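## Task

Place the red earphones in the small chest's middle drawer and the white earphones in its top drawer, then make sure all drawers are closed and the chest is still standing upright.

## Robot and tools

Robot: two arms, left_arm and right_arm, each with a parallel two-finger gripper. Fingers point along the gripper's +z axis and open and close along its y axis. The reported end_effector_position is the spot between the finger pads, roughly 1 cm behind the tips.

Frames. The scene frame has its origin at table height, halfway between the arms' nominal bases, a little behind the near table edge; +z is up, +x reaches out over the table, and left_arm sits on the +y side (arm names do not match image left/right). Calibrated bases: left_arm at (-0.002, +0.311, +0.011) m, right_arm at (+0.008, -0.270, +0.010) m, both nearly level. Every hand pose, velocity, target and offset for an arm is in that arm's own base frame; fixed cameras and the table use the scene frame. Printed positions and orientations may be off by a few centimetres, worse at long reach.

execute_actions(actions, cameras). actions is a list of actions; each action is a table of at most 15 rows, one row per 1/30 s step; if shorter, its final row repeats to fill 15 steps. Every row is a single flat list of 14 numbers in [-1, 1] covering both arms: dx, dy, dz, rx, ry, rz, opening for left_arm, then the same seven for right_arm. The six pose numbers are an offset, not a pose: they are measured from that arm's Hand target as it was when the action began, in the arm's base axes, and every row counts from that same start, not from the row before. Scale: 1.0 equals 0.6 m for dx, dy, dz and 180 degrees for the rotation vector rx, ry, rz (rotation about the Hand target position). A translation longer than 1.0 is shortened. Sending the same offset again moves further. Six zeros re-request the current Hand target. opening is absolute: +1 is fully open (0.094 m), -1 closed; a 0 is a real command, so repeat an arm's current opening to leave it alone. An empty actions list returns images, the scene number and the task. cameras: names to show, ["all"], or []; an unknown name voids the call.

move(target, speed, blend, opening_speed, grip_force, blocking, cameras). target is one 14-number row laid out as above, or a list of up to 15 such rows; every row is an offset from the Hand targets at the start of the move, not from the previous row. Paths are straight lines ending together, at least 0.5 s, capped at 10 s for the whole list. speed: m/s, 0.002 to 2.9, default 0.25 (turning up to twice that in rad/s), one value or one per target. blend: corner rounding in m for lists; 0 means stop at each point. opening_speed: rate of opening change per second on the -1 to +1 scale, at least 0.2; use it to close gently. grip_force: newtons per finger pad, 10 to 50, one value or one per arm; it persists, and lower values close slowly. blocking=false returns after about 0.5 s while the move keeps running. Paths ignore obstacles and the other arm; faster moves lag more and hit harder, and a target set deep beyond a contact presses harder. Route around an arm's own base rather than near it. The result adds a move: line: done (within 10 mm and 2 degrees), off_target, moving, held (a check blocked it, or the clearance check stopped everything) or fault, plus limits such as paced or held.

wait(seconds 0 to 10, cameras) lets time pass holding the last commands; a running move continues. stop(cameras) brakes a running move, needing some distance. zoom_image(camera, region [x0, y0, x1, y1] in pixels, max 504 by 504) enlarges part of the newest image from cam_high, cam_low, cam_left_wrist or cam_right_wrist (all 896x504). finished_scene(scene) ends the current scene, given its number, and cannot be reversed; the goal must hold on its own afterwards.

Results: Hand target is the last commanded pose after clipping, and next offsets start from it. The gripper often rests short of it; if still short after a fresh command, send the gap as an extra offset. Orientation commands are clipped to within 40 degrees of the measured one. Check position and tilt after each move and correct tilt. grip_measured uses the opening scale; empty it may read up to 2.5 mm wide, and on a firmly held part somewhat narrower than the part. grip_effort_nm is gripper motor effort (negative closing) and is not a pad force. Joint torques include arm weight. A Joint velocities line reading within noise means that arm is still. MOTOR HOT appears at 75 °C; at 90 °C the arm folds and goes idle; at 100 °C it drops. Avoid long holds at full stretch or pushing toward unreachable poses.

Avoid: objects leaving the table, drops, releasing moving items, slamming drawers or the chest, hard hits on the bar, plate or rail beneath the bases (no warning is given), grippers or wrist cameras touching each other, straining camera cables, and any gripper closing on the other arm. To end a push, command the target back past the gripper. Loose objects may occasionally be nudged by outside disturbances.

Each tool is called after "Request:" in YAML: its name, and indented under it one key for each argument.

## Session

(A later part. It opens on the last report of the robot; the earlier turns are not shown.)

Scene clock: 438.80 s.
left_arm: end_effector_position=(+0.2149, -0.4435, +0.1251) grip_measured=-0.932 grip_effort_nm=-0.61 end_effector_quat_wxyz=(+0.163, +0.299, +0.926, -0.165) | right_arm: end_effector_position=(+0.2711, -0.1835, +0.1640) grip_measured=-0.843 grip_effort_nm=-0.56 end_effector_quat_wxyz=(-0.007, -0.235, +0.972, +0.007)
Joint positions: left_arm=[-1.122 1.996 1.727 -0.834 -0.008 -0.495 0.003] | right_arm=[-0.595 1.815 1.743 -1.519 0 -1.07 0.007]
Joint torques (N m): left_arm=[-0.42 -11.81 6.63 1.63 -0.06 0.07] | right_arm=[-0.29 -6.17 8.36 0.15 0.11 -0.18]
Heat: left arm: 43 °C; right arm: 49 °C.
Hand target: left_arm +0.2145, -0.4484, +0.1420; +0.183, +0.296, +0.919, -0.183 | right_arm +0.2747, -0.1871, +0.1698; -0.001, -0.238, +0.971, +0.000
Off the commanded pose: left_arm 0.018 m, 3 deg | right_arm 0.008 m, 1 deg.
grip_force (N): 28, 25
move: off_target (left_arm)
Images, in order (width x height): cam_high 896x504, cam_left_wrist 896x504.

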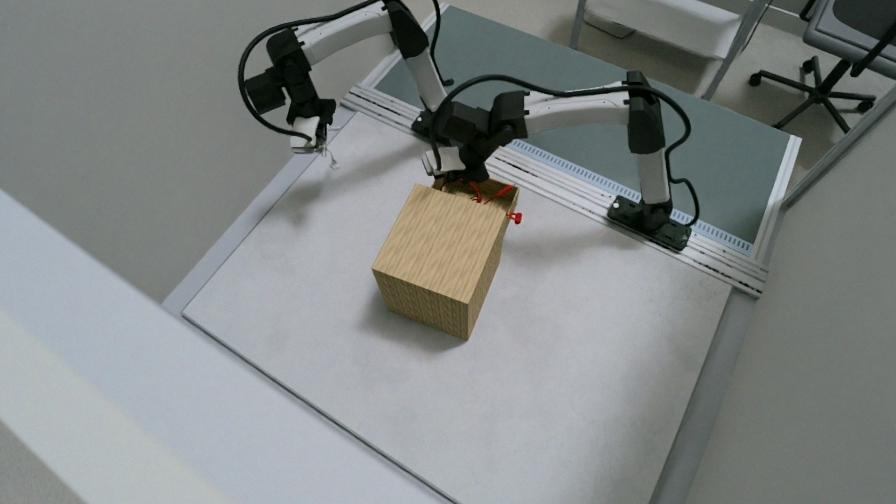

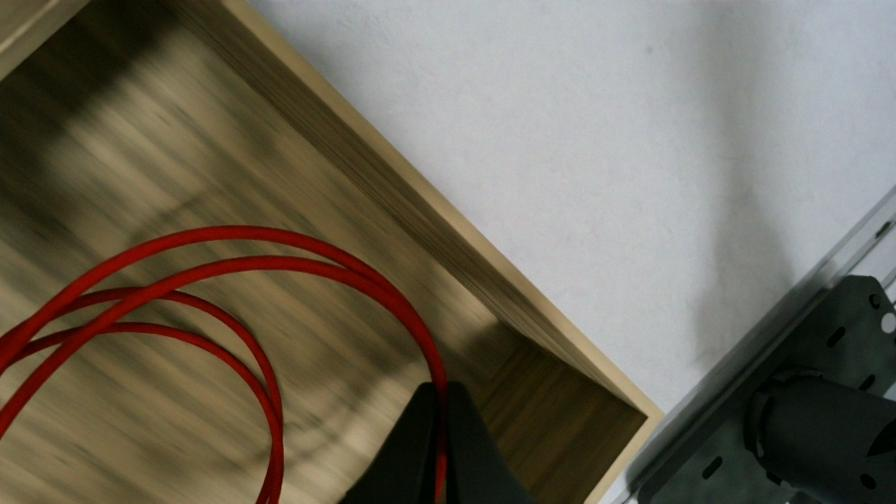

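Request:
move:
  target:
    - [0, 0, 0.1333, -0.0593, -0.0306, 0, -1.0, 0, 0, 0, 0, 0, 0, -0.92]
    - [0.0129, -0.0823, 0.1333, -0.0593, -0.0306, 0, -1.0, 0, 0, 0, 0, 0, 0, -0.92]
    - [0.0129, -0.0823, 0.0333, -0.0593, -0.0306, 0, -1.0, 0, 0, 0, 0, 0, 0, -0.92]
  speed: [0.12, 0.12, 0.1]
  blend: [0.01, 0.01, 0]
  cameras: ["cam_high", "cam_left_wrist"]

Request:
zoom_image:
  camera: "cam_high"
  region: [410, 130, 560, 250]

Scene clock: 455.53 s.
left_arm: end_effector_position=(+0.2239, -0.4864, +0.1504) grip_measured=-0.932 grip_effort_nm=-0.61 end_effector_quat_wxyz=(+0.237, +0.289, +0.899, -0.229) | right_arm: end_effector_position=(+0.2711, -0.1835, +0.1640) grip_measured=-0.843 grip_effort_nm=-0.56 end_effector_quat_wxyz=(-0.007, -0.235, +0.972, +0.007)
Joint positions: left_arm=[-1.155 1.998 1.722 -0.625 -0.047 -0.517 0.003] | right_arm=[-0.595 1.815 1.743 -1.519 0 -1.07 0.007]
Joint torques (N m): left_arm=[-0.69 -10.21 7.16 2.21 0.02 0.09] | right_arm=[-0.36 -6 8.43 0.15 0.1 -0.12]
Motor temperatures (°C): left_arm=[23 37 38 44 25 27 25] | right_arm=[24 39 51 30 26 26 26]
Heat: left arm: 44 °C; right arm: 51 °C.
Hand target: left_arm +0.2223, -0.4978, +0.1619; +0.254, +0.286, +0.889, -0.253 | right_arm +0.2747, -0.1871, +0.1698; -0.001, -0.238, +0.971, +0.000
Off the commanded pose: left_arm 0.016 m, 4 deg | right_arm 0.008 m, 1 deg.
grip_force (N): 28, 25
move: off_target (left_arm)
Images, in order (width x height): cam_high 896x504, cam_left_wrist 896x504.

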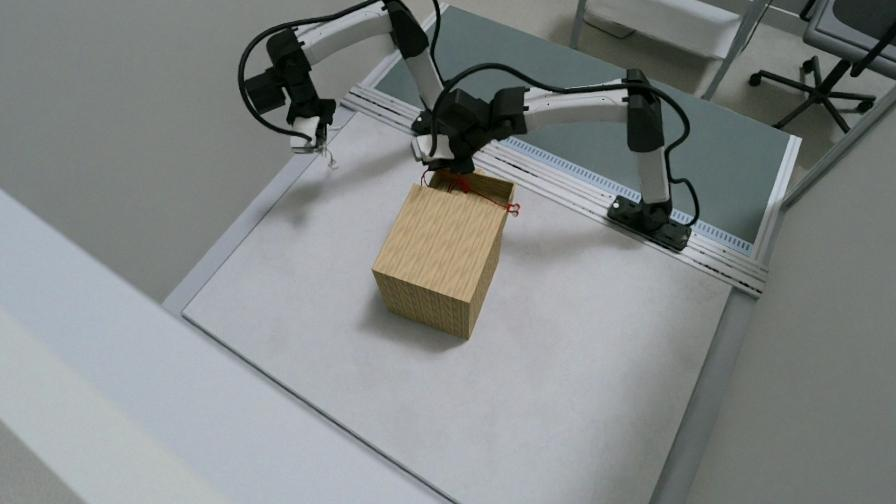

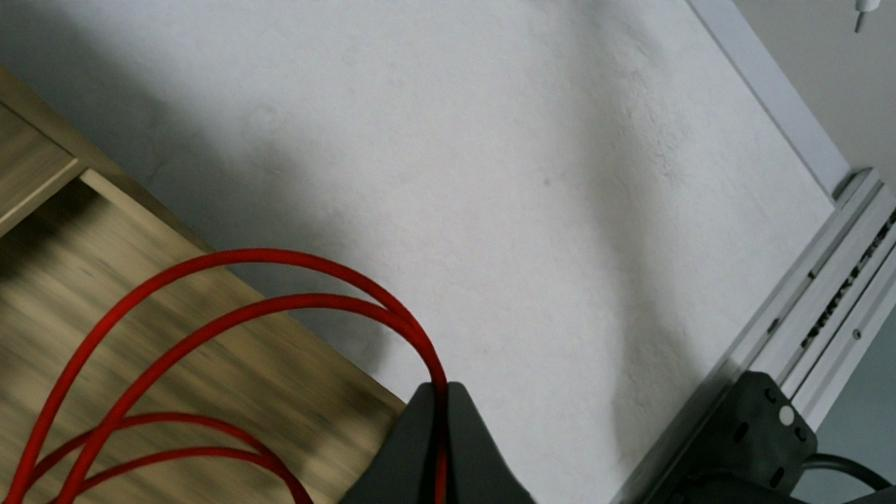

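Scaled by 3.360 from the camera's 896x504 image, which has a finer 1280x720 frame.

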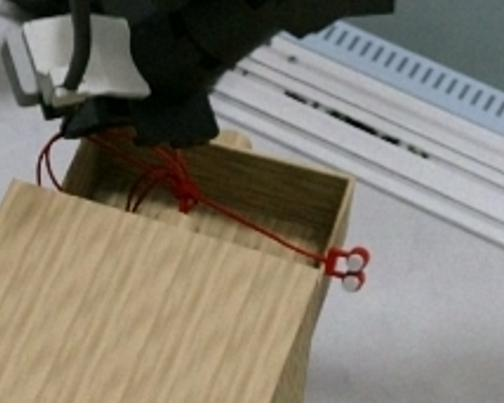

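Request:
move:
  target:
    - [-0.0142, 0.0905, 0, 0, 0, 0, -1.0, 0, 0, 0, 0, 0, 0, -0.92]
    - [-0.0142, 0.0905, -0.0583, 0, 0, 0, -0.55, 0, 0, 0, 0, 0, 0, -0.92]
    - [-0.0632, 0.182, 0.0722, 0, 0, 0, -0.55, 0, 0, 0, 0, 0, 0, -0.92]
  speed: [0.1, 0.08, 0.12]
  blend: [0.005, 0, 0]
  cameras: ["cam_high", "cam_left_wrist"]

Request:
zoom_image:
  camera: "cam_high"
  region: [410, 130, 560, 250]

Scene clock: 473.00 s.
left_arm: end_effector_position=(+0.1859, -0.3851, +0.1886) grip_measured=-0.553 grip_effort_nm=0.15 end_effector_quat_wxyz=(+0.242, +0.285, +0.896, -0.240) | right_arm: end_effector_position=(+0.2711, -0.1835, +0.1640) grip_measured=-0.843 grip_effort_nm=-0.57 end_effector_quat_wxyz=(-0.007, -0.235, +0.972, +0.007)
Joint positions: left_arm=[-1.133 1.558 1.324 -0.642 -0.029 -0.507 0.021] | right_arm=[-0.595 1.815 1.743 -1.519 0 -1.07 0.007]
Joint torques (N m): left_arm=[-0.35 -7.34 9.91 1.66 0.03 0.19] | right_arm=[-0.21 -6.26 8.64 0.11 0.13 -0.16]
Heat: left arm: 44 °C; right arm: 52 °C.
Hand target: left_arm +0.1843, -0.3886, +0.2053; +0.254, +0.286, +0.889, -0.253 | right_arm +0.2747, -0.1871, +0.1698; -0.001, -0.238, +0.971, +0.000
Off the commanded pose: left_arm 0.017 m, 2 deg | right_arm 0.008 m, 1 deg.
grip_force (N): 28, 25
move: off_target (left_arm)
Images, in order (width x height): cam_high 896x504, cam_left_wrist 896x504.

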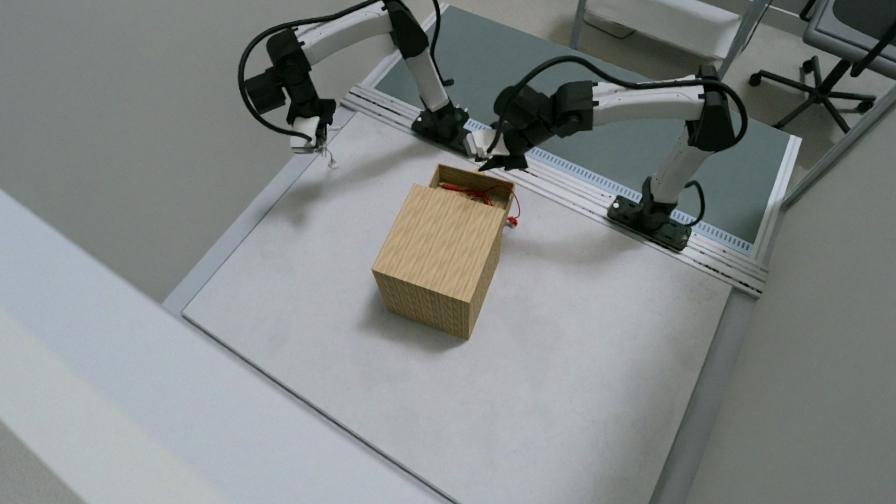

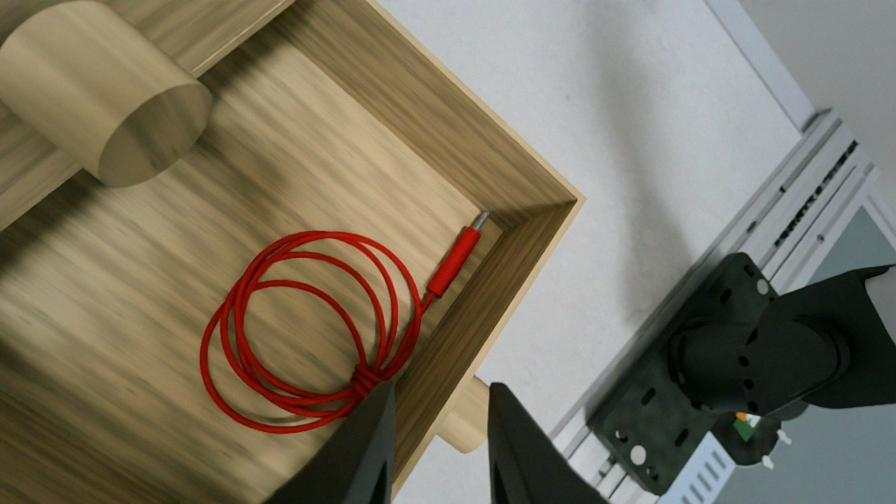

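Scaled by 3.360 from the camera's 896x504 image, which has a finer 1280x720 frame.

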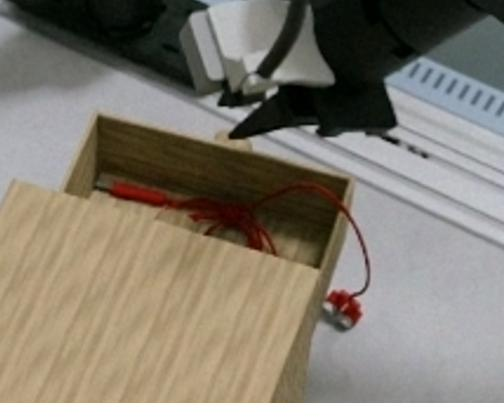

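Request:
move:
  target: [-0.0022, 0.1443, 0.0478, 0.1716, -0.0748, -0.228, -0.15, 0, 0, 0, 0, 0, 0, -0.92]
  speed: 0.25
  cameras: ["cam_high", "cam_left_wrist"]

Request:
zoom_image:
  camera: "cam_high"
  region: [410, 130, 560, 250]

Scene clock: 489.23 s.
left_arm: end_effector_position=(+0.1786, -0.3004, +0.2268) grip_measured=-0.153 grip_effort_nm=0.15 end_effector_quat_wxyz=(+0.157, +0.657, +0.735, -0.053) | right_arm: end_effector_position=(+0.2711, -0.1835, +0.1640) grip_measured=-0.843 grip_effort_nm=-0.56 end_effector_quat_wxyz=(-0.007, -0.235, +0.972, +0.007)
Joint positions: left_arm=[-1.031 1.61 1.709 -1.336 0.007 0.427 0.04] | right_arm=[-0.595 1.815 1.743 -1.519 0 -1.07 0.007]
Joint torques (N m): left_arm=[0.66 -4.98 9.47 1.01 0.06 0.23] | right_arm=[-0.31 -6.15 8.21 0.16 0.12 -0.15]
Heat: left arm: 43 °C; right arm: 52 °C.
Hand target: left_arm +0.1831, -0.3020, +0.2339; +0.166, +0.658, +0.733, -0.050 | right_arm +0.2747, -0.1871, +0.1698; -0.001, -0.238, +0.971, +0.000
Off the commanded pose: left_arm 0.009 m, 1 deg | right_arm 0.008 m, 1 deg.
grip_force (N): 28, 25
move: done
Images, in order (width x height): cam_high 896x504, cam_left_wrist 896x504.

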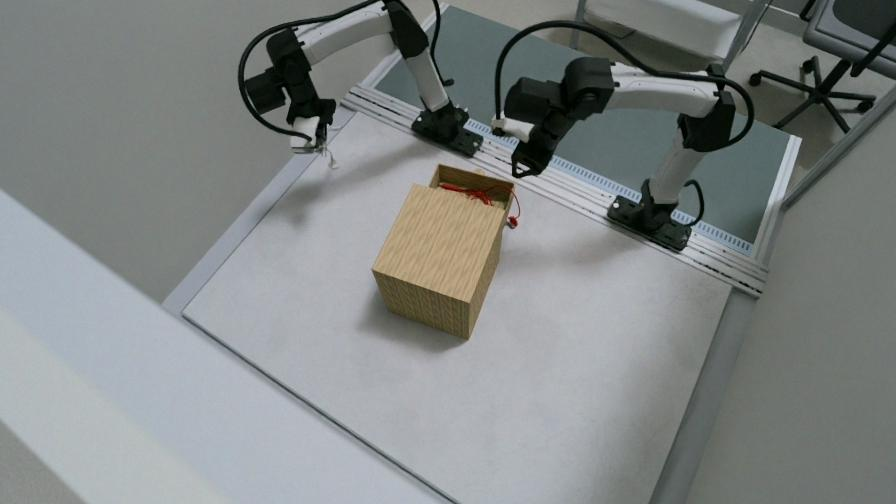

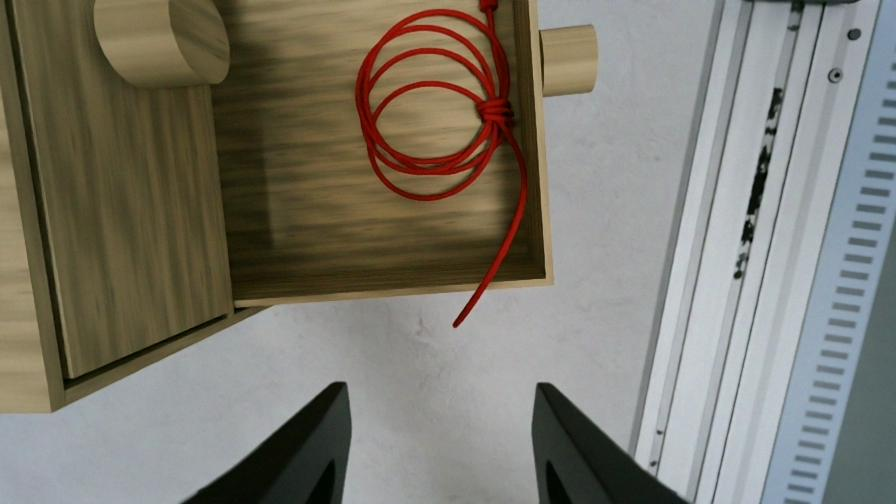

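Scaled by 3.360 from the camera's 896x504 image, which has a finer 1280x720 frame.

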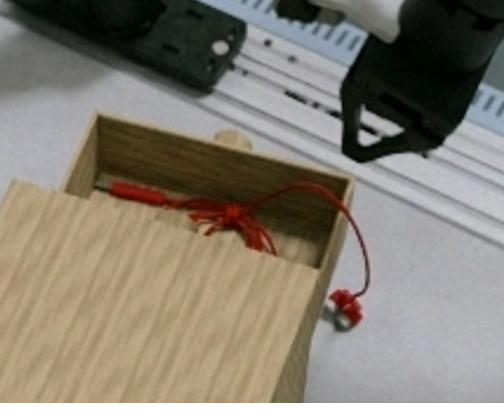

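Request:
move:
  target:
    - [-0.0107, 0.019, 0, 0, 0, 0, -0.15, 0, 0, 0, 0, 0, 0, -0.92]
    - [-0.0107, 0.019, -0.1832, 0, 0, 0, -1.0, 0, 0, 0, 0, 0, 0, -0.92]
    - [-0.0107, 0.019, 0.0, 0, 0, 0, -1.0, 0, 0, 0, 0, 0, 0, -0.92]
  speed: [0.1, 0.1, 0.1]
  blend: [0.003, 0, 0]
  cameras: ["cam_high", "cam_left_wrist"]

Request:
zoom_image:
  camera: "cam_high"
  region: [410, 130, 560, 250]

Scene clock: 508.50 s.
left_arm: end_effector_position=(+0.1723, -0.2893, +0.2272) grip_measured=-0.931 grip_effort_nm=-0.61 end_effector_quat_wxyz=(+0.158, +0.658, +0.734, -0.052) | right_arm: end_effector_position=(+0.2711, -0.1835, +0.1640) grip_measured=-0.843 grip_effort_nm=-0.57 end_effector_quat_wxyz=(-0.007, -0.235, +0.972, +0.007)
Joint positions: left_arm=[-1.031 1.562 1.661 -1.336 0.006 0.429 0.003] | right_arm=[-0.595 1.815 1.743 -1.519 0 -1.07 0.007]
Joint torques (N m): left_arm=[0.91 -4.68 9.39 0.96 0.06 0.23] | right_arm=[-0.18 -6.24 8.32 0.11 0.05 -0.18]
Heat: left arm: 41 °C; right arm: 52 °C.
Hand target: left_arm +0.1767, -0.2906, +0.2340; +0.166, +0.658, +0.733, -0.050 | right_arm +0.2747, -0.1871, +0.1698; -0.001, -0.238, +0.971, +0.000
Off the commanded pose: left_arm 0.008 m, 1 deg | right_arm 0.008 m, 1 deg.
grip_force (N): 28, 25
move: done
Images, in order (width x height): cam_high 896x504, cam_left_wrist 896x504.

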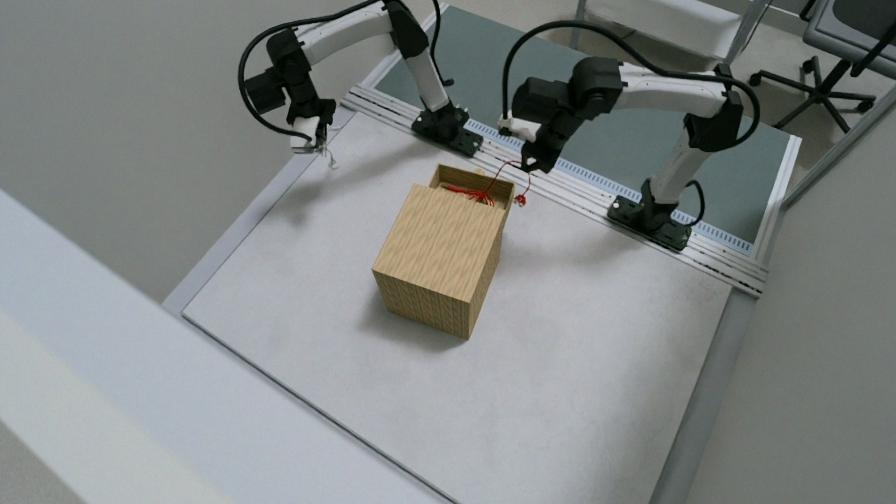

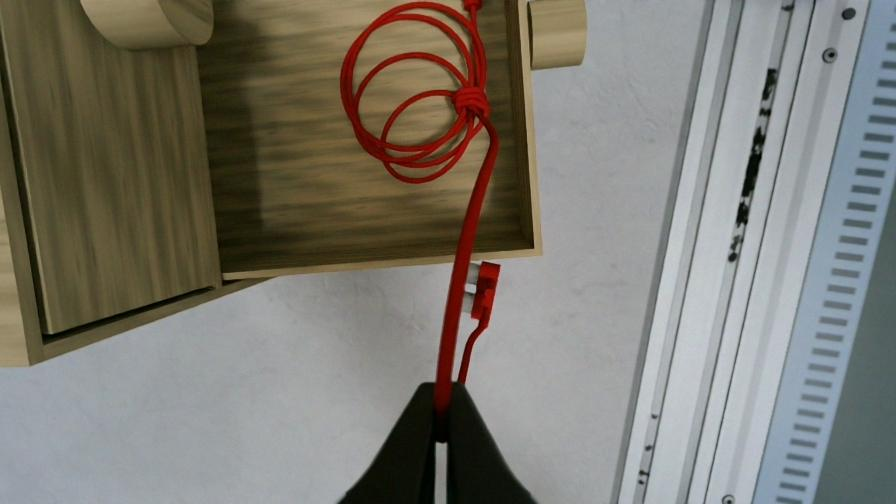

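Scaled by 3.360 from the camera's 896x504 image, which has a finer 1280x720 frame.

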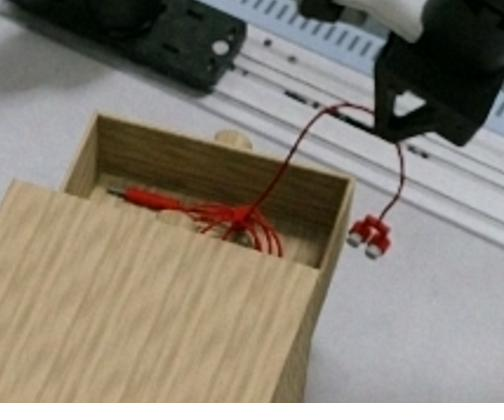

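Request:
move:
  target:
    - [0, 0, 0.15, -0.095, -0.0576, 0, -1.0, 0, 0, 0, 0, 0, 0, -0.92]
    - [0.0865, -0.1213, 0.15, -0.095, -0.0576, 0, -1.0, 0, 0, 0, 0, 0, 0, -0.92]
  speed: [0.12, 0.1]
  blend: [0.005, 0]
  cameras: ["cam_high", "cam_left_wrist"]

Request:
zoom_image:
  camera: "cam_high"
  region: [410, 110, 560, 230]

Scene clock: 525.20 s.
left_arm: end_effector_position=(+0.2257, -0.3598, +0.3129) grip_measured=-0.931 grip_effort_nm=-0.61 end_effector_quat_wxyz=(+0.312, +0.629, +0.706, -0.093) | right_arm: end_effector_position=(+0.2711, -0.1835, +0.1640) grip_measured=-0.843 grip_effort_nm=-0.56 end_effector_quat_wxyz=(-0.007, -0.235, +0.972, +0.007)
Joint positions: left_arm=[-1.008 1.716 2.035 -1.226 0.006 0.445 0.003] | right_arm=[-0.595 1.815 1.743 -1.519 0 -1.07 0.007]
Joint torques (N m): left_arm=[0.69 -6 9.07 1.74 0.21 0.19] | right_arm=[-0.24 -6.19 8.28 0.16 0.09 -0.14]
Motor temperatures (°C): left_arm=[23 32 40 40 25 27 25] | right_arm=[24 39 53 29 26 26 26]
Heat: left arm: 40 °C; right arm: 53 °C.
Hand target: left_arm +0.2285, -0.3634, +0.3240; +0.327, +0.628, +0.699, -0.099 | right_arm +0.2747, -0.1871, +0.1698; -0.001, -0.238, +0.971, +0.000
Off the commanded pose: left_arm 0.012 m, 2 deg | right_arm 0.008 m, 1 deg.
grip_force (N): 28, 25
move: off_target (left_arm)
Images, in order (width x height): cam_high 896x504, cam_left_wrist 896x504.

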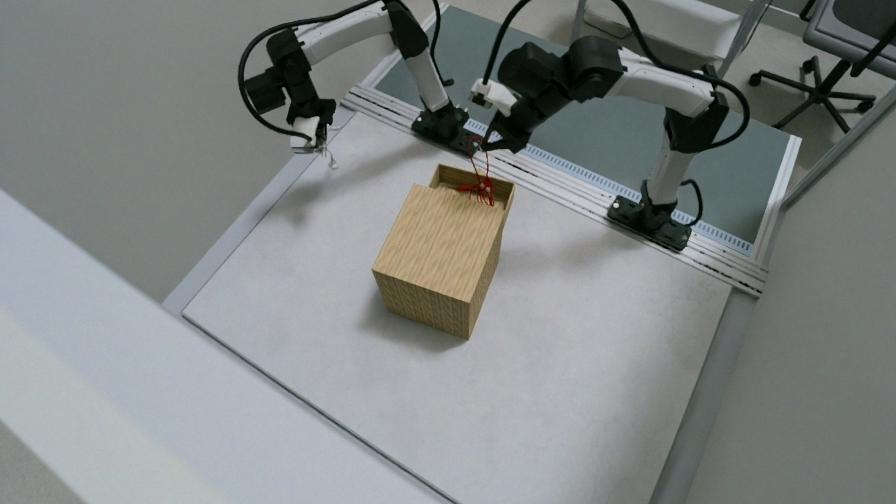

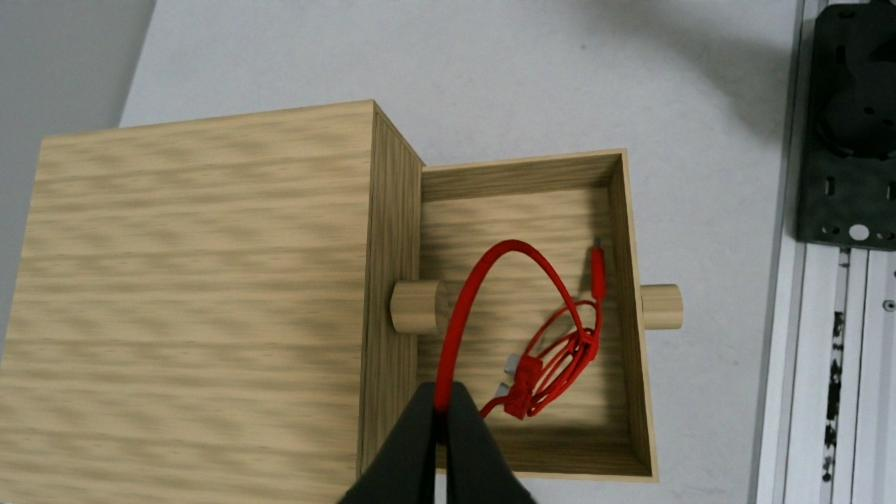

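Scaled by 3.360 from the camera's 896x504 image, which has a finer 1280x720 frame.

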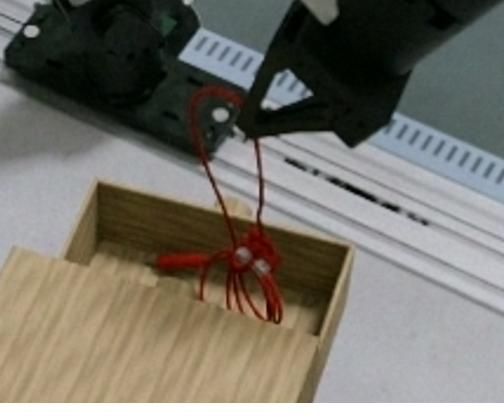

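Request:
move:
  target:
    - [0, 0, -0.27, 0, 0, 0, -1.0, 0, 0, 0, 0, 0, 0, -0.92]
    - [0, 0, -0.27, 0, 0, 0, -0.45, 0, 0, 0, 0, 0, 0, -0.92]
    - [0, 0, -0.04, 0, 0, 0, -0.45, 0, 0, 0, 0, 0, 0, -0.92]
  speed: [0.12, 0.1, 0.1]
  cameras: ["cam_high", "cam_left_wrist"]

Request:
zoom_image:
  camera: "cam_high"
  region: [410, 110, 560, 230]

Scene clock: 542.70 s.
left_arm: end_effector_position=(+0.2268, -0.3616, +0.2921) grip_measured=-0.453 grip_effort_nm=0.15 end_effector_quat_wxyz=(+0.320, +0.627, +0.704, -0.095) | right_arm: end_effector_position=(+0.2711, -0.1835, +0.1640) grip_measured=-0.843 grip_effort_nm=-0.56 end_effector_quat_wxyz=(-0.007, -0.235, +0.972, +0.007)
Joint positions: left_arm=[-1.008 1.657 1.86 -1.092 0.006 0.446 0.026] | right_arm=[-0.595 1.815 1.743 -1.519 0 -1.07 0.007]
Joint torques (N m): left_arm=[0.72 -5.61 9.55 1.63 0.17 0.2] | right_arm=[-0.34 -6.16 8.36 0.15 0.14 -0.13]
Heat: left arm: 41 °C; right arm: 53 °C.
Hand target: left_arm +0.2286, -0.3634, +0.2999; +0.327, +0.628, +0.699, -0.099 | right_arm +0.2747, -0.1871, +0.1698; -0.001, -0.238, +0.971, +0.000
Off the commanded pose: left_arm 0.008 m, 1 deg | right_arm 0.008 m, 1 deg.
grip_force (N): 28, 25
move: done; target 2's new opening was sent with left_arm's hand 0.012 m and 3 deg from that target
Images, in order (width x height): cam_high 896x504, cam_left_wrist 896x504.

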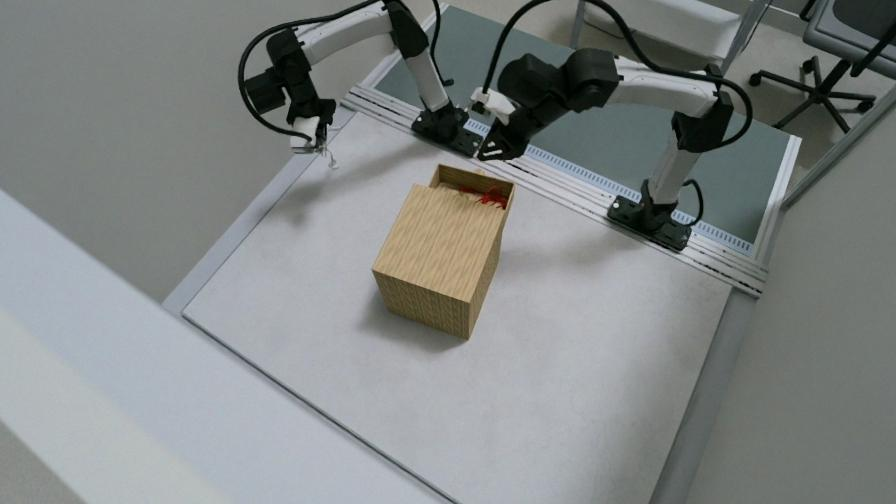

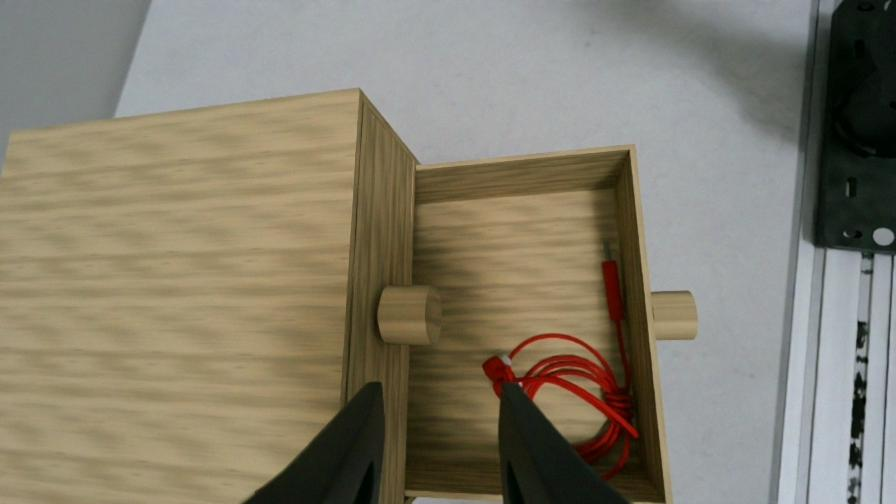

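Scaled by 3.360 from the camera's 896x504 image, which has a finer 1280x720 frame.

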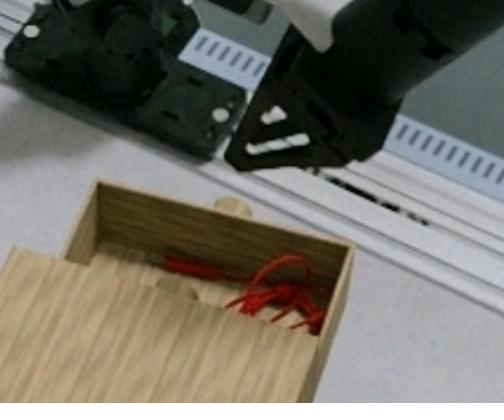

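Request:
zoom_image:
  camera: "cam_left_wrist"
  region: [440, 220, 700, 504]

Scaled by 1.775 from the camera's 896x504 image, which has a finer 1280x720 frame.

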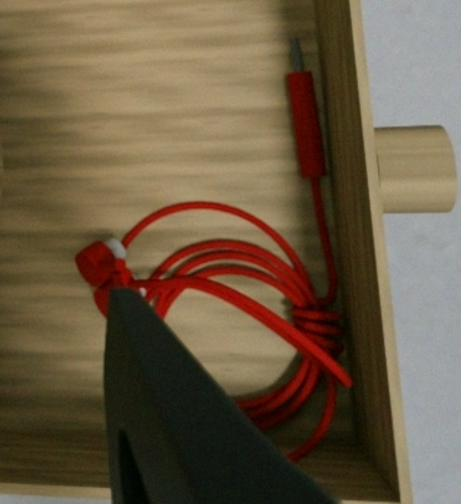

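Request:
move:
  target:
    - [0.0378, 0.0178, 0, 0, 0, 0, 0.06, 0, 0, 0, 0, 0, 0, -0.92]
    - [0.0378, 0.0178, -0.3333, 0, 0, 0, 0.06, 0, 0, 0, 0, 0, 0, -0.92]
  speed: [0.12, 0.12]
  blend: [0.01, 0]
  cameras: ["cam_high", "cam_left_wrist"]

Scene clock: 557.80 s.
left_arm: end_effector_position=(+0.2530, -0.3541, +0.1082) grip_measured=+0.057 grip_effort_nm=0.15 end_effector_quat_wxyz=(+0.334, +0.622, +0.701, -0.102) | right_arm: end_effector_position=(+0.2711, -0.1835, +0.1640) grip_measured=-0.843 grip_effort_nm=-0.56 end_effector_quat_wxyz=(-0.007, -0.235, +0.972, +0.007)
Joint positions: left_arm=[-0.925 1.626 1.059 -0.293 0.063 0.504 0.05] | right_arm=[-0.595 1.815 1.743 -1.519 0 -1.07 0.007]
Joint torques (N m): left_arm=[0.23 -5.53 6.22 1.81 0.13 0.23] | right_arm=[-0.36 -6.11 8.31 0.13 0.12 -0.12]
Heat: left arm: 42 °C; right arm: 53 °C.
Hand target: left_arm +0.2513, -0.3527, +0.1000; +0.327, +0.627, +0.700, -0.099 | right_arm +0.2747, -0.1871, +0.1698; -0.001, -0.238, +0.971, +0.000
Off the commanded pose: left_arm 0.009 m, 1 deg | right_arm 0.008 m, 1 deg.
grip_force (N): 28, 25
move: done
Images, in order (width x height): cam_high 896x504, cam_left_wrist 896x504.

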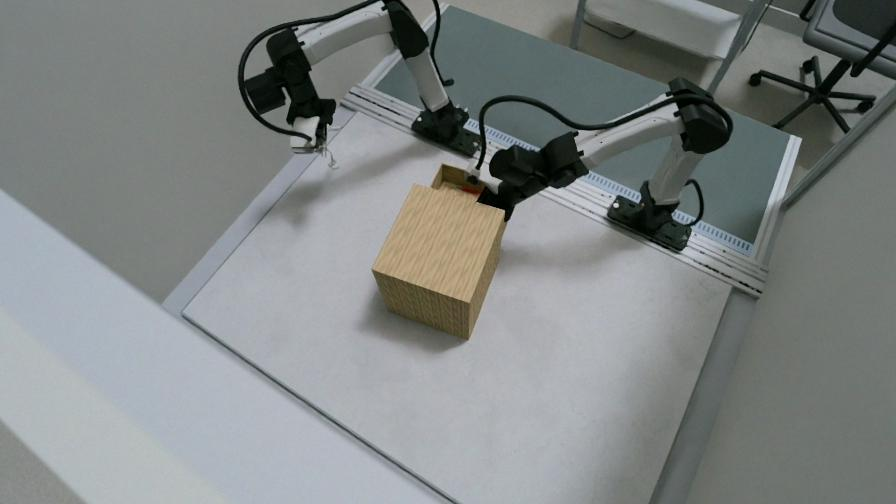

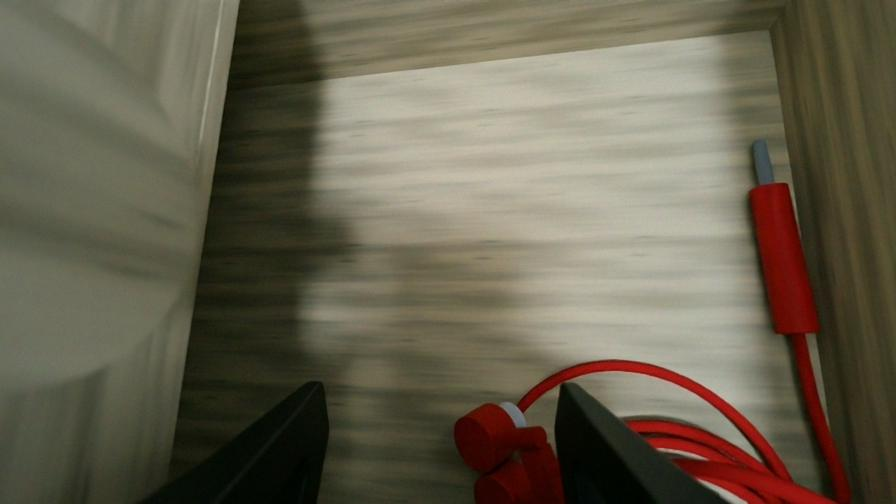

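Request:
move:
  target:
    - [-0.0162, 0.025, 0, 0, 0, 0, 0.06, 0, 0, 0, 0, 0, 0, -0.92]
    - [-0.0162, 0.025, -0.03, 0, 0, 0, -0.92, 0, 0, 0, 0, 0, 0, -0.92]
    - [-0.0162, 0.025, 0.0533, 0, 0, 0, -0.92, 0, 0, 0, 0, 0, 0, -0.92]
    - [0.0058, -0.115, 0.0533, 0, 0, 0, -0.92, 0, 0, 0, 0, 0, 0, -0.92]
    - [0.0058, -0.115, -0.0133, 0, 0, 0, -0.2, 0, 0, 0, 0, 0, 0, -0.92]
    - [0.0058, -0.115, 0.2833, 0, 0, 0, -0.2, 0, 0, 0, 0, 0, 0, -0.92]
  speed: [0.1, 0.06, 0.1, 0.12, 0.1, 0.15]
  blend: [0.002, 0, 0.01, 0.01, 0, 0]
  cameras: ["cam_high", "cam_left_wrist"]

Scene clock: 577.83 s.
left_arm: end_effector_position=(+0.2518, -0.4205, +0.2615) grip_measured=-0.203 grip_effort_nm=0.16 end_effector_quat_wxyz=(+0.318, +0.632, +0.700, -0.099) | right_arm: end_effector_position=(+0.2711, -0.1835, +0.1640) grip_measured=-0.843 grip_effort_nm=-0.56 end_effector_quat_wxyz=(-0.007, -0.235, +0.972, +0.007)
Joint positions: left_arm=[-1.03 1.871 1.991 -1.01 0.003 0.437 0.037] | right_arm=[-0.595 1.815 1.743 -1.519 0 -1.07 0.007]
Joint velocities: left_arm=[within noise] | right_arm=[-0.012 -0.002 -0.002 -0.154 0.051 -0.007 -0.001]
Joint torques (N m): left_arm=[0.4 -7.65 9.73 1.61 0.08 0.12] | right_arm=[-0.25 -6.22 8.51 0.13 0.12 -0.16]
Heat: left arm: 42 °C; right arm: 53 °C.
Hand target: left_arm +0.2547, -0.4218, +0.2698; +0.327, +0.628, +0.700, -0.099 | right_arm +0.2747, -0.1871, +0.1698; -0.001, -0.238, +0.971, +0.000
Off the commanded pose: left_arm 0.009 m, 1 deg | right_arm 0.008 m, 1 deg.
grip_force (N): 28, 25
move: done; target 2's new opening was sent with left_arm's hand 0.019 m and 3 deg from that target; target 5's new opening was sent with left_arm's hand 0.015 m and 1 deg from that target
Images, in order (width x height): cam_high 896x504, cam_left_wrist 896x504.

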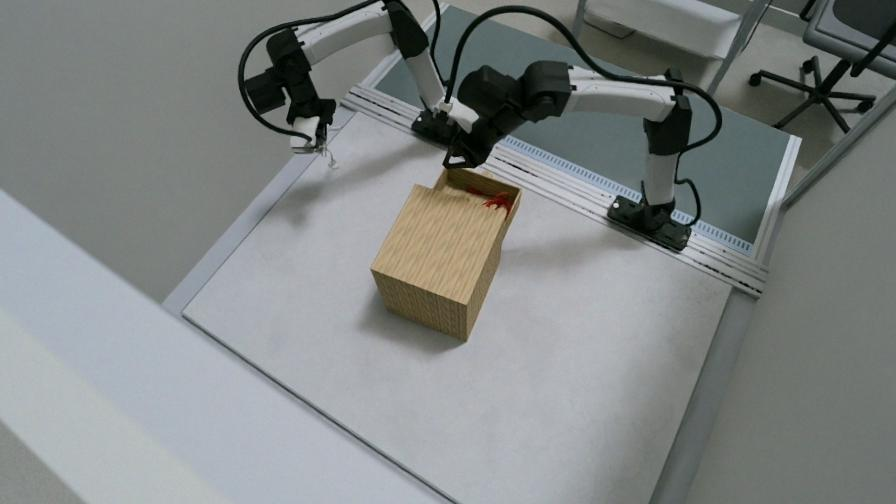

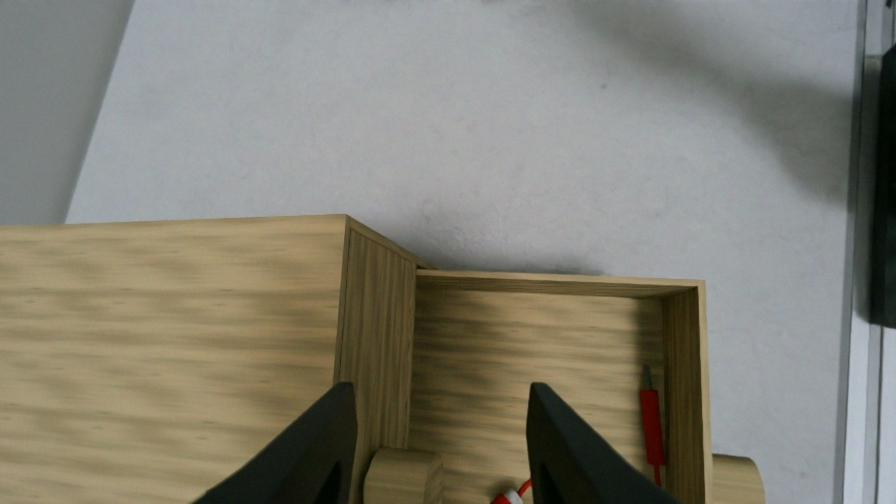

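Request:
zoom_image:
  camera: "cam_high"
  region: [410, 130, 560, 250]

Request:
zoom_image:
  camera: "cam_left_wrist"
  region: [300, 200, 804, 504]

Scaled by 3.360 from the camera's 896x504 image, which has a finer 1280x720 frame.

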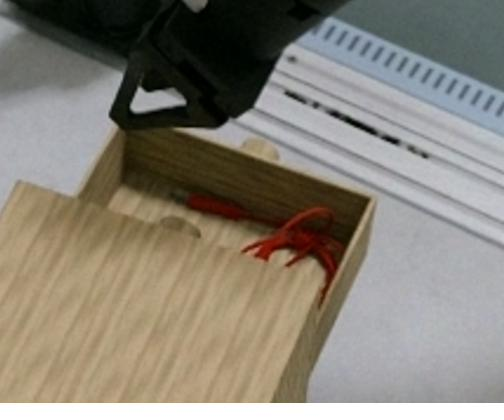

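Scaled by 1.000.

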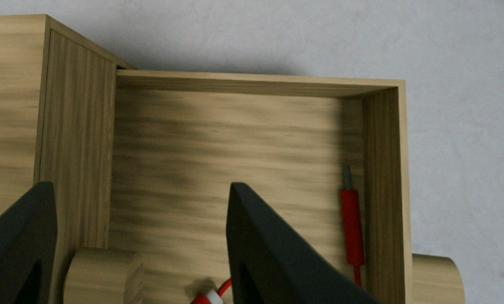

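Request:
move:
  target: [-0.035, 0.15, 0.06, 0, 0, 0, -0.2, 0, 0, 0, 0, 0, 0, -0.92]
  speed: 0.15
  cameras: ["cam_left_wrist"]

Request:
zoom_image:
  camera: "cam_left_wrist"
  region: [380, 120, 740, 440]

Scene clock: 596.93 s.
left_arm: end_effector_position=(+0.2369, -0.3351, +0.3051) grip_measured=-0.203 grip_effort_nm=0.15 end_effector_quat_wxyz=(+0.329, +0.624, +0.702, -0.096) | right_arm: end_effector_position=(+0.2711, -0.1835, +0.1640) grip_measured=-0.843 grip_effort_nm=-0.56 end_effector_quat_wxyz=(-0.007, -0.235, +0.972, +0.007)
Joint positions: left_arm=[-0.935 1.6 1.845 -1.117 0.049 0.5 0.037] | right_arm=[-0.595 1.815 1.743 -1.519 0 -1.07 0.007]
Joint torques (N m): left_arm=[0.49 -6.72 5.96 1.64 0.21 0.21] | right_arm=[-0.34 -6.09 8.36 0.13 0.13 -0.13]
Heat: left arm: 42 °C; right arm: 53 °C.
Hand target: left_arm +0.2337, -0.3318, +0.3059; +0.327, +0.628, +0.699, -0.099 | right_arm +0.2747, -0.1871, +0.1698; -0.001, -0.238, +0.971, +0.000
Off the commanded pose: left_arm 0.005 m, 1 deg | right_arm 0.008 m, 1 deg.
grip_force (N): 28, 25
move: done
Images, in order (width x height): cam_left_wrist 896x504.

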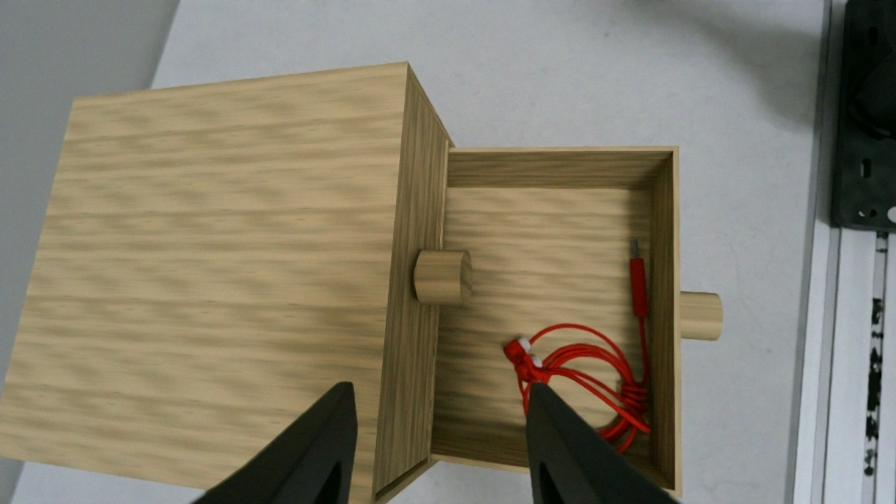

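Scaled by 1.400 from the camera's 896x504 image, which has a finer 1280x720 frame.

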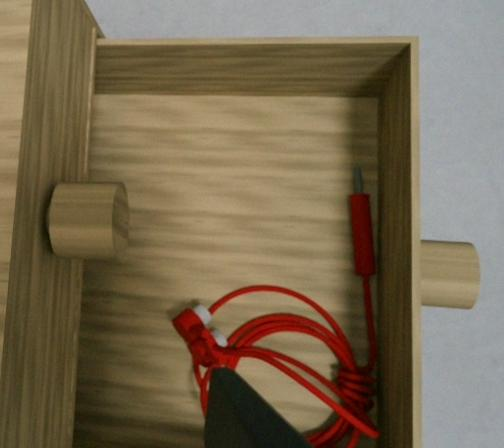

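Request:
move:
  target:
    - [-0.1895, -0.047, -0.0098, 0.1963, -0.3697, -0.1549, 0.3, 0, 0, 0, 0, 0, 0, -0.92]
    - [-0.2162, -0.1087, -0.3432, 0.1963, -0.3697, -0.1549, 0.3, 0, 0, 0, 0, 0, 0, -0.92]
  speed: [0.35, 0.2]
  blend: [0.02, 0]
  cameras: ["cam_high", "cam_left_wrist"]

Scene clock: 613.77 s.
left_arm: end_effector_position=(+0.1061, -0.3965, +0.1007) grip_measured=+0.297 grip_effort_nm=0.15 end_effector_quat_wxyz=(+0.417, +0.785, +0.248, +0.385) | right_arm: end_effector_position=(+0.2711, -0.1835, +0.1640) grip_measured=-0.843 grip_effort_nm=-0.56 end_effector_quat_wxyz=(-0.007, -0.235, +0.972, +0.007)
Joint positions: left_arm=[-1.682 1.756 0.832 0.161 -1.031 1.323 0.061] | right_arm=[-0.595 1.815 1.743 -1.519 0 -1.07 0.007]
Joint torques (N m): left_arm=[-0.38 -6.13 5.38 1.87 -0.33 0.12] | right_arm=[-0.17 -6.04 8.25 0.15 0.12 -0.16]
Heat: left arm: 41 °C; right arm: 54 °C.
Hand target: left_arm +0.1039, -0.3969, +0.0999; +0.423, +0.782, +0.247, +0.385 | right_arm +0.2747, -0.1871, +0.1698; -0.001, -0.238, +0.971, +0.000
Off the commanded pose: left_arm 0.002 m, 1 deg | right_arm 0.008 m, 1 deg.
grip_force (N): 28, 25
move: done
Images, in order (width x height): cam_high 896x504, cam_left_wrist 896x504.

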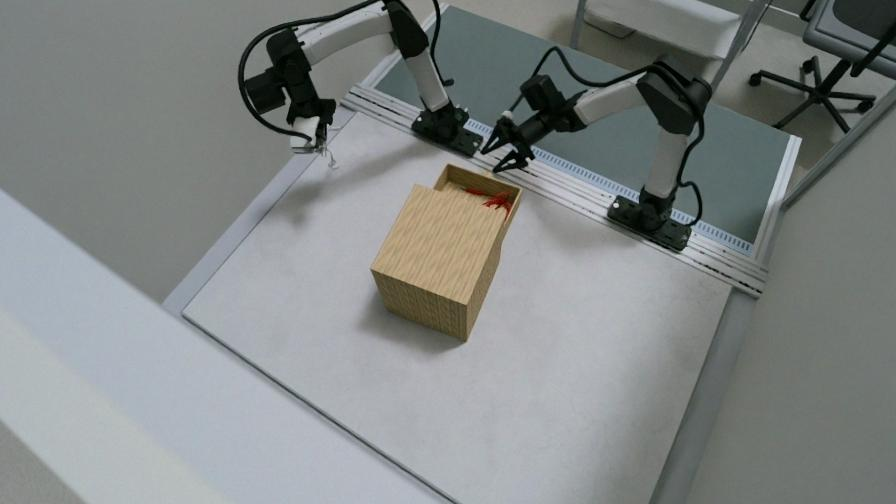

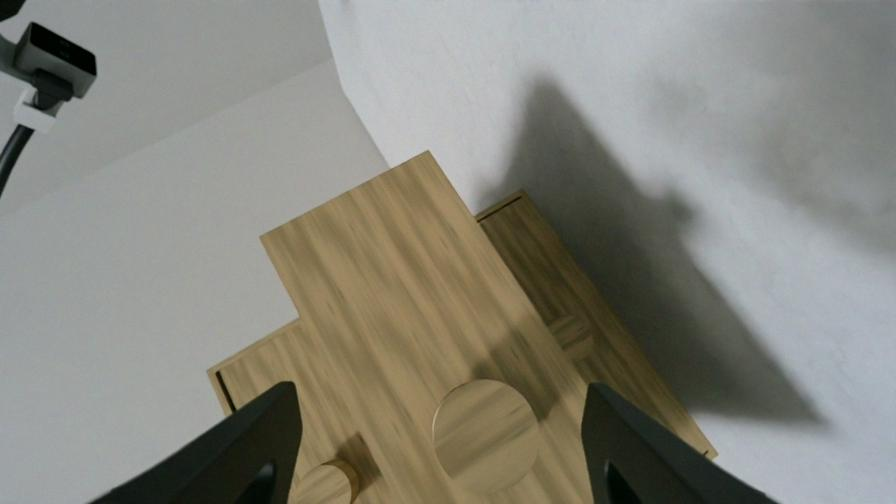

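Request:
move:
  target:
    - [0, 0.015, -0.0067, 0, 0, 0, 0.3, 0, 0, 0, 0, 0, 0, -0.92]
    - [0.3102, 0.0382, 0.0068, 0, 0, 0, 0.3, 0, 0, 0, 0, 0, 0, -0.92]
    - [0.1852, 0.0215, 0.0068, 0, 0, 0, 0.3, 0, 0, 0, 0, 0, 0, -0.92]
    - [0.1685, 0.0182, 0.1918, 0, 0, 0, 0.3, 0, 0, 0, 0, 0, 0, -0.92]
    - [0.1685, 0.0182, 0.1385, 0, 0, 0, 0.3, 0, 0, 0, 0, 0, 0, -0.92]
  speed: [0.1, 0.06, 0.1, 0.15, 0.1]
  blend: [0.005, 0, 0.01, 0.01, 0]
  cameras: ["cam_high", "cam_left_wrist"]

Scene clock: 638.23 s.
left_arm: end_effector_position=(+0.2076, -0.3827, +0.1815) grip_measured=+0.297 grip_effort_nm=0.15 end_effector_quat_wxyz=(+0.412, +0.788, +0.243, +0.387) | right_arm: end_effector_position=(+0.2711, -0.1835, +0.1640) grip_measured=-0.843 grip_effort_nm=-0.57 end_effector_quat_wxyz=(-0.007, -0.235, +0.972, +0.007)
Joint positions: left_arm=[-1.355 1.542 0.91 0.11 -0.766 1.646 0.061] | right_arm=[-0.595 1.815 1.743 -1.519 0 -1.07 0.007]
Joint torques (N m): left_arm=[-0.54 -5.46 7.04 2.19 -0.14 -0.02] | right_arm=[-0.32 -6.3 8.29 0.12 0.12 -0.15]
Heat: left arm: 42 °C; right arm: 54 °C.
Hand target: left_arm +0.2050, -0.3860, +0.1830; +0.423, +0.782, +0.247, +0.385 | right_arm +0.2747, -0.1871, +0.1698; -0.001, -0.238, +0.971, +0.000
Off the commanded pose: left_arm 0.004 m, 2 deg | right_arm 0.008 m, 1 deg.
grip_force (N): 28, 25
move: done; blend cut to 0.0049 m at target 1
Images, in order (width x height): cam_high 896x504, cam_left_wrist 896x504.

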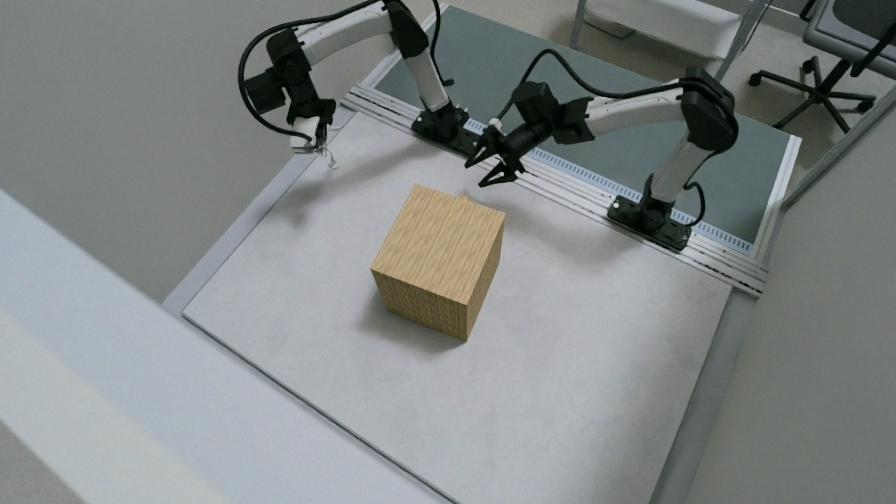

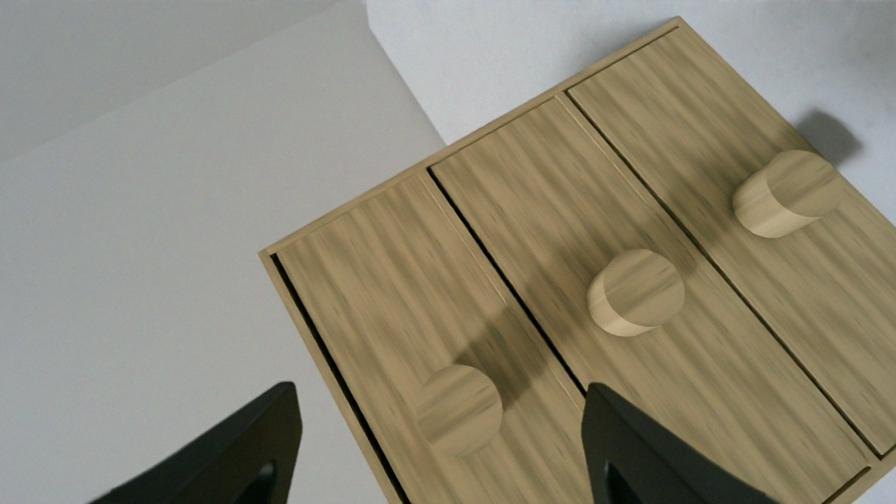

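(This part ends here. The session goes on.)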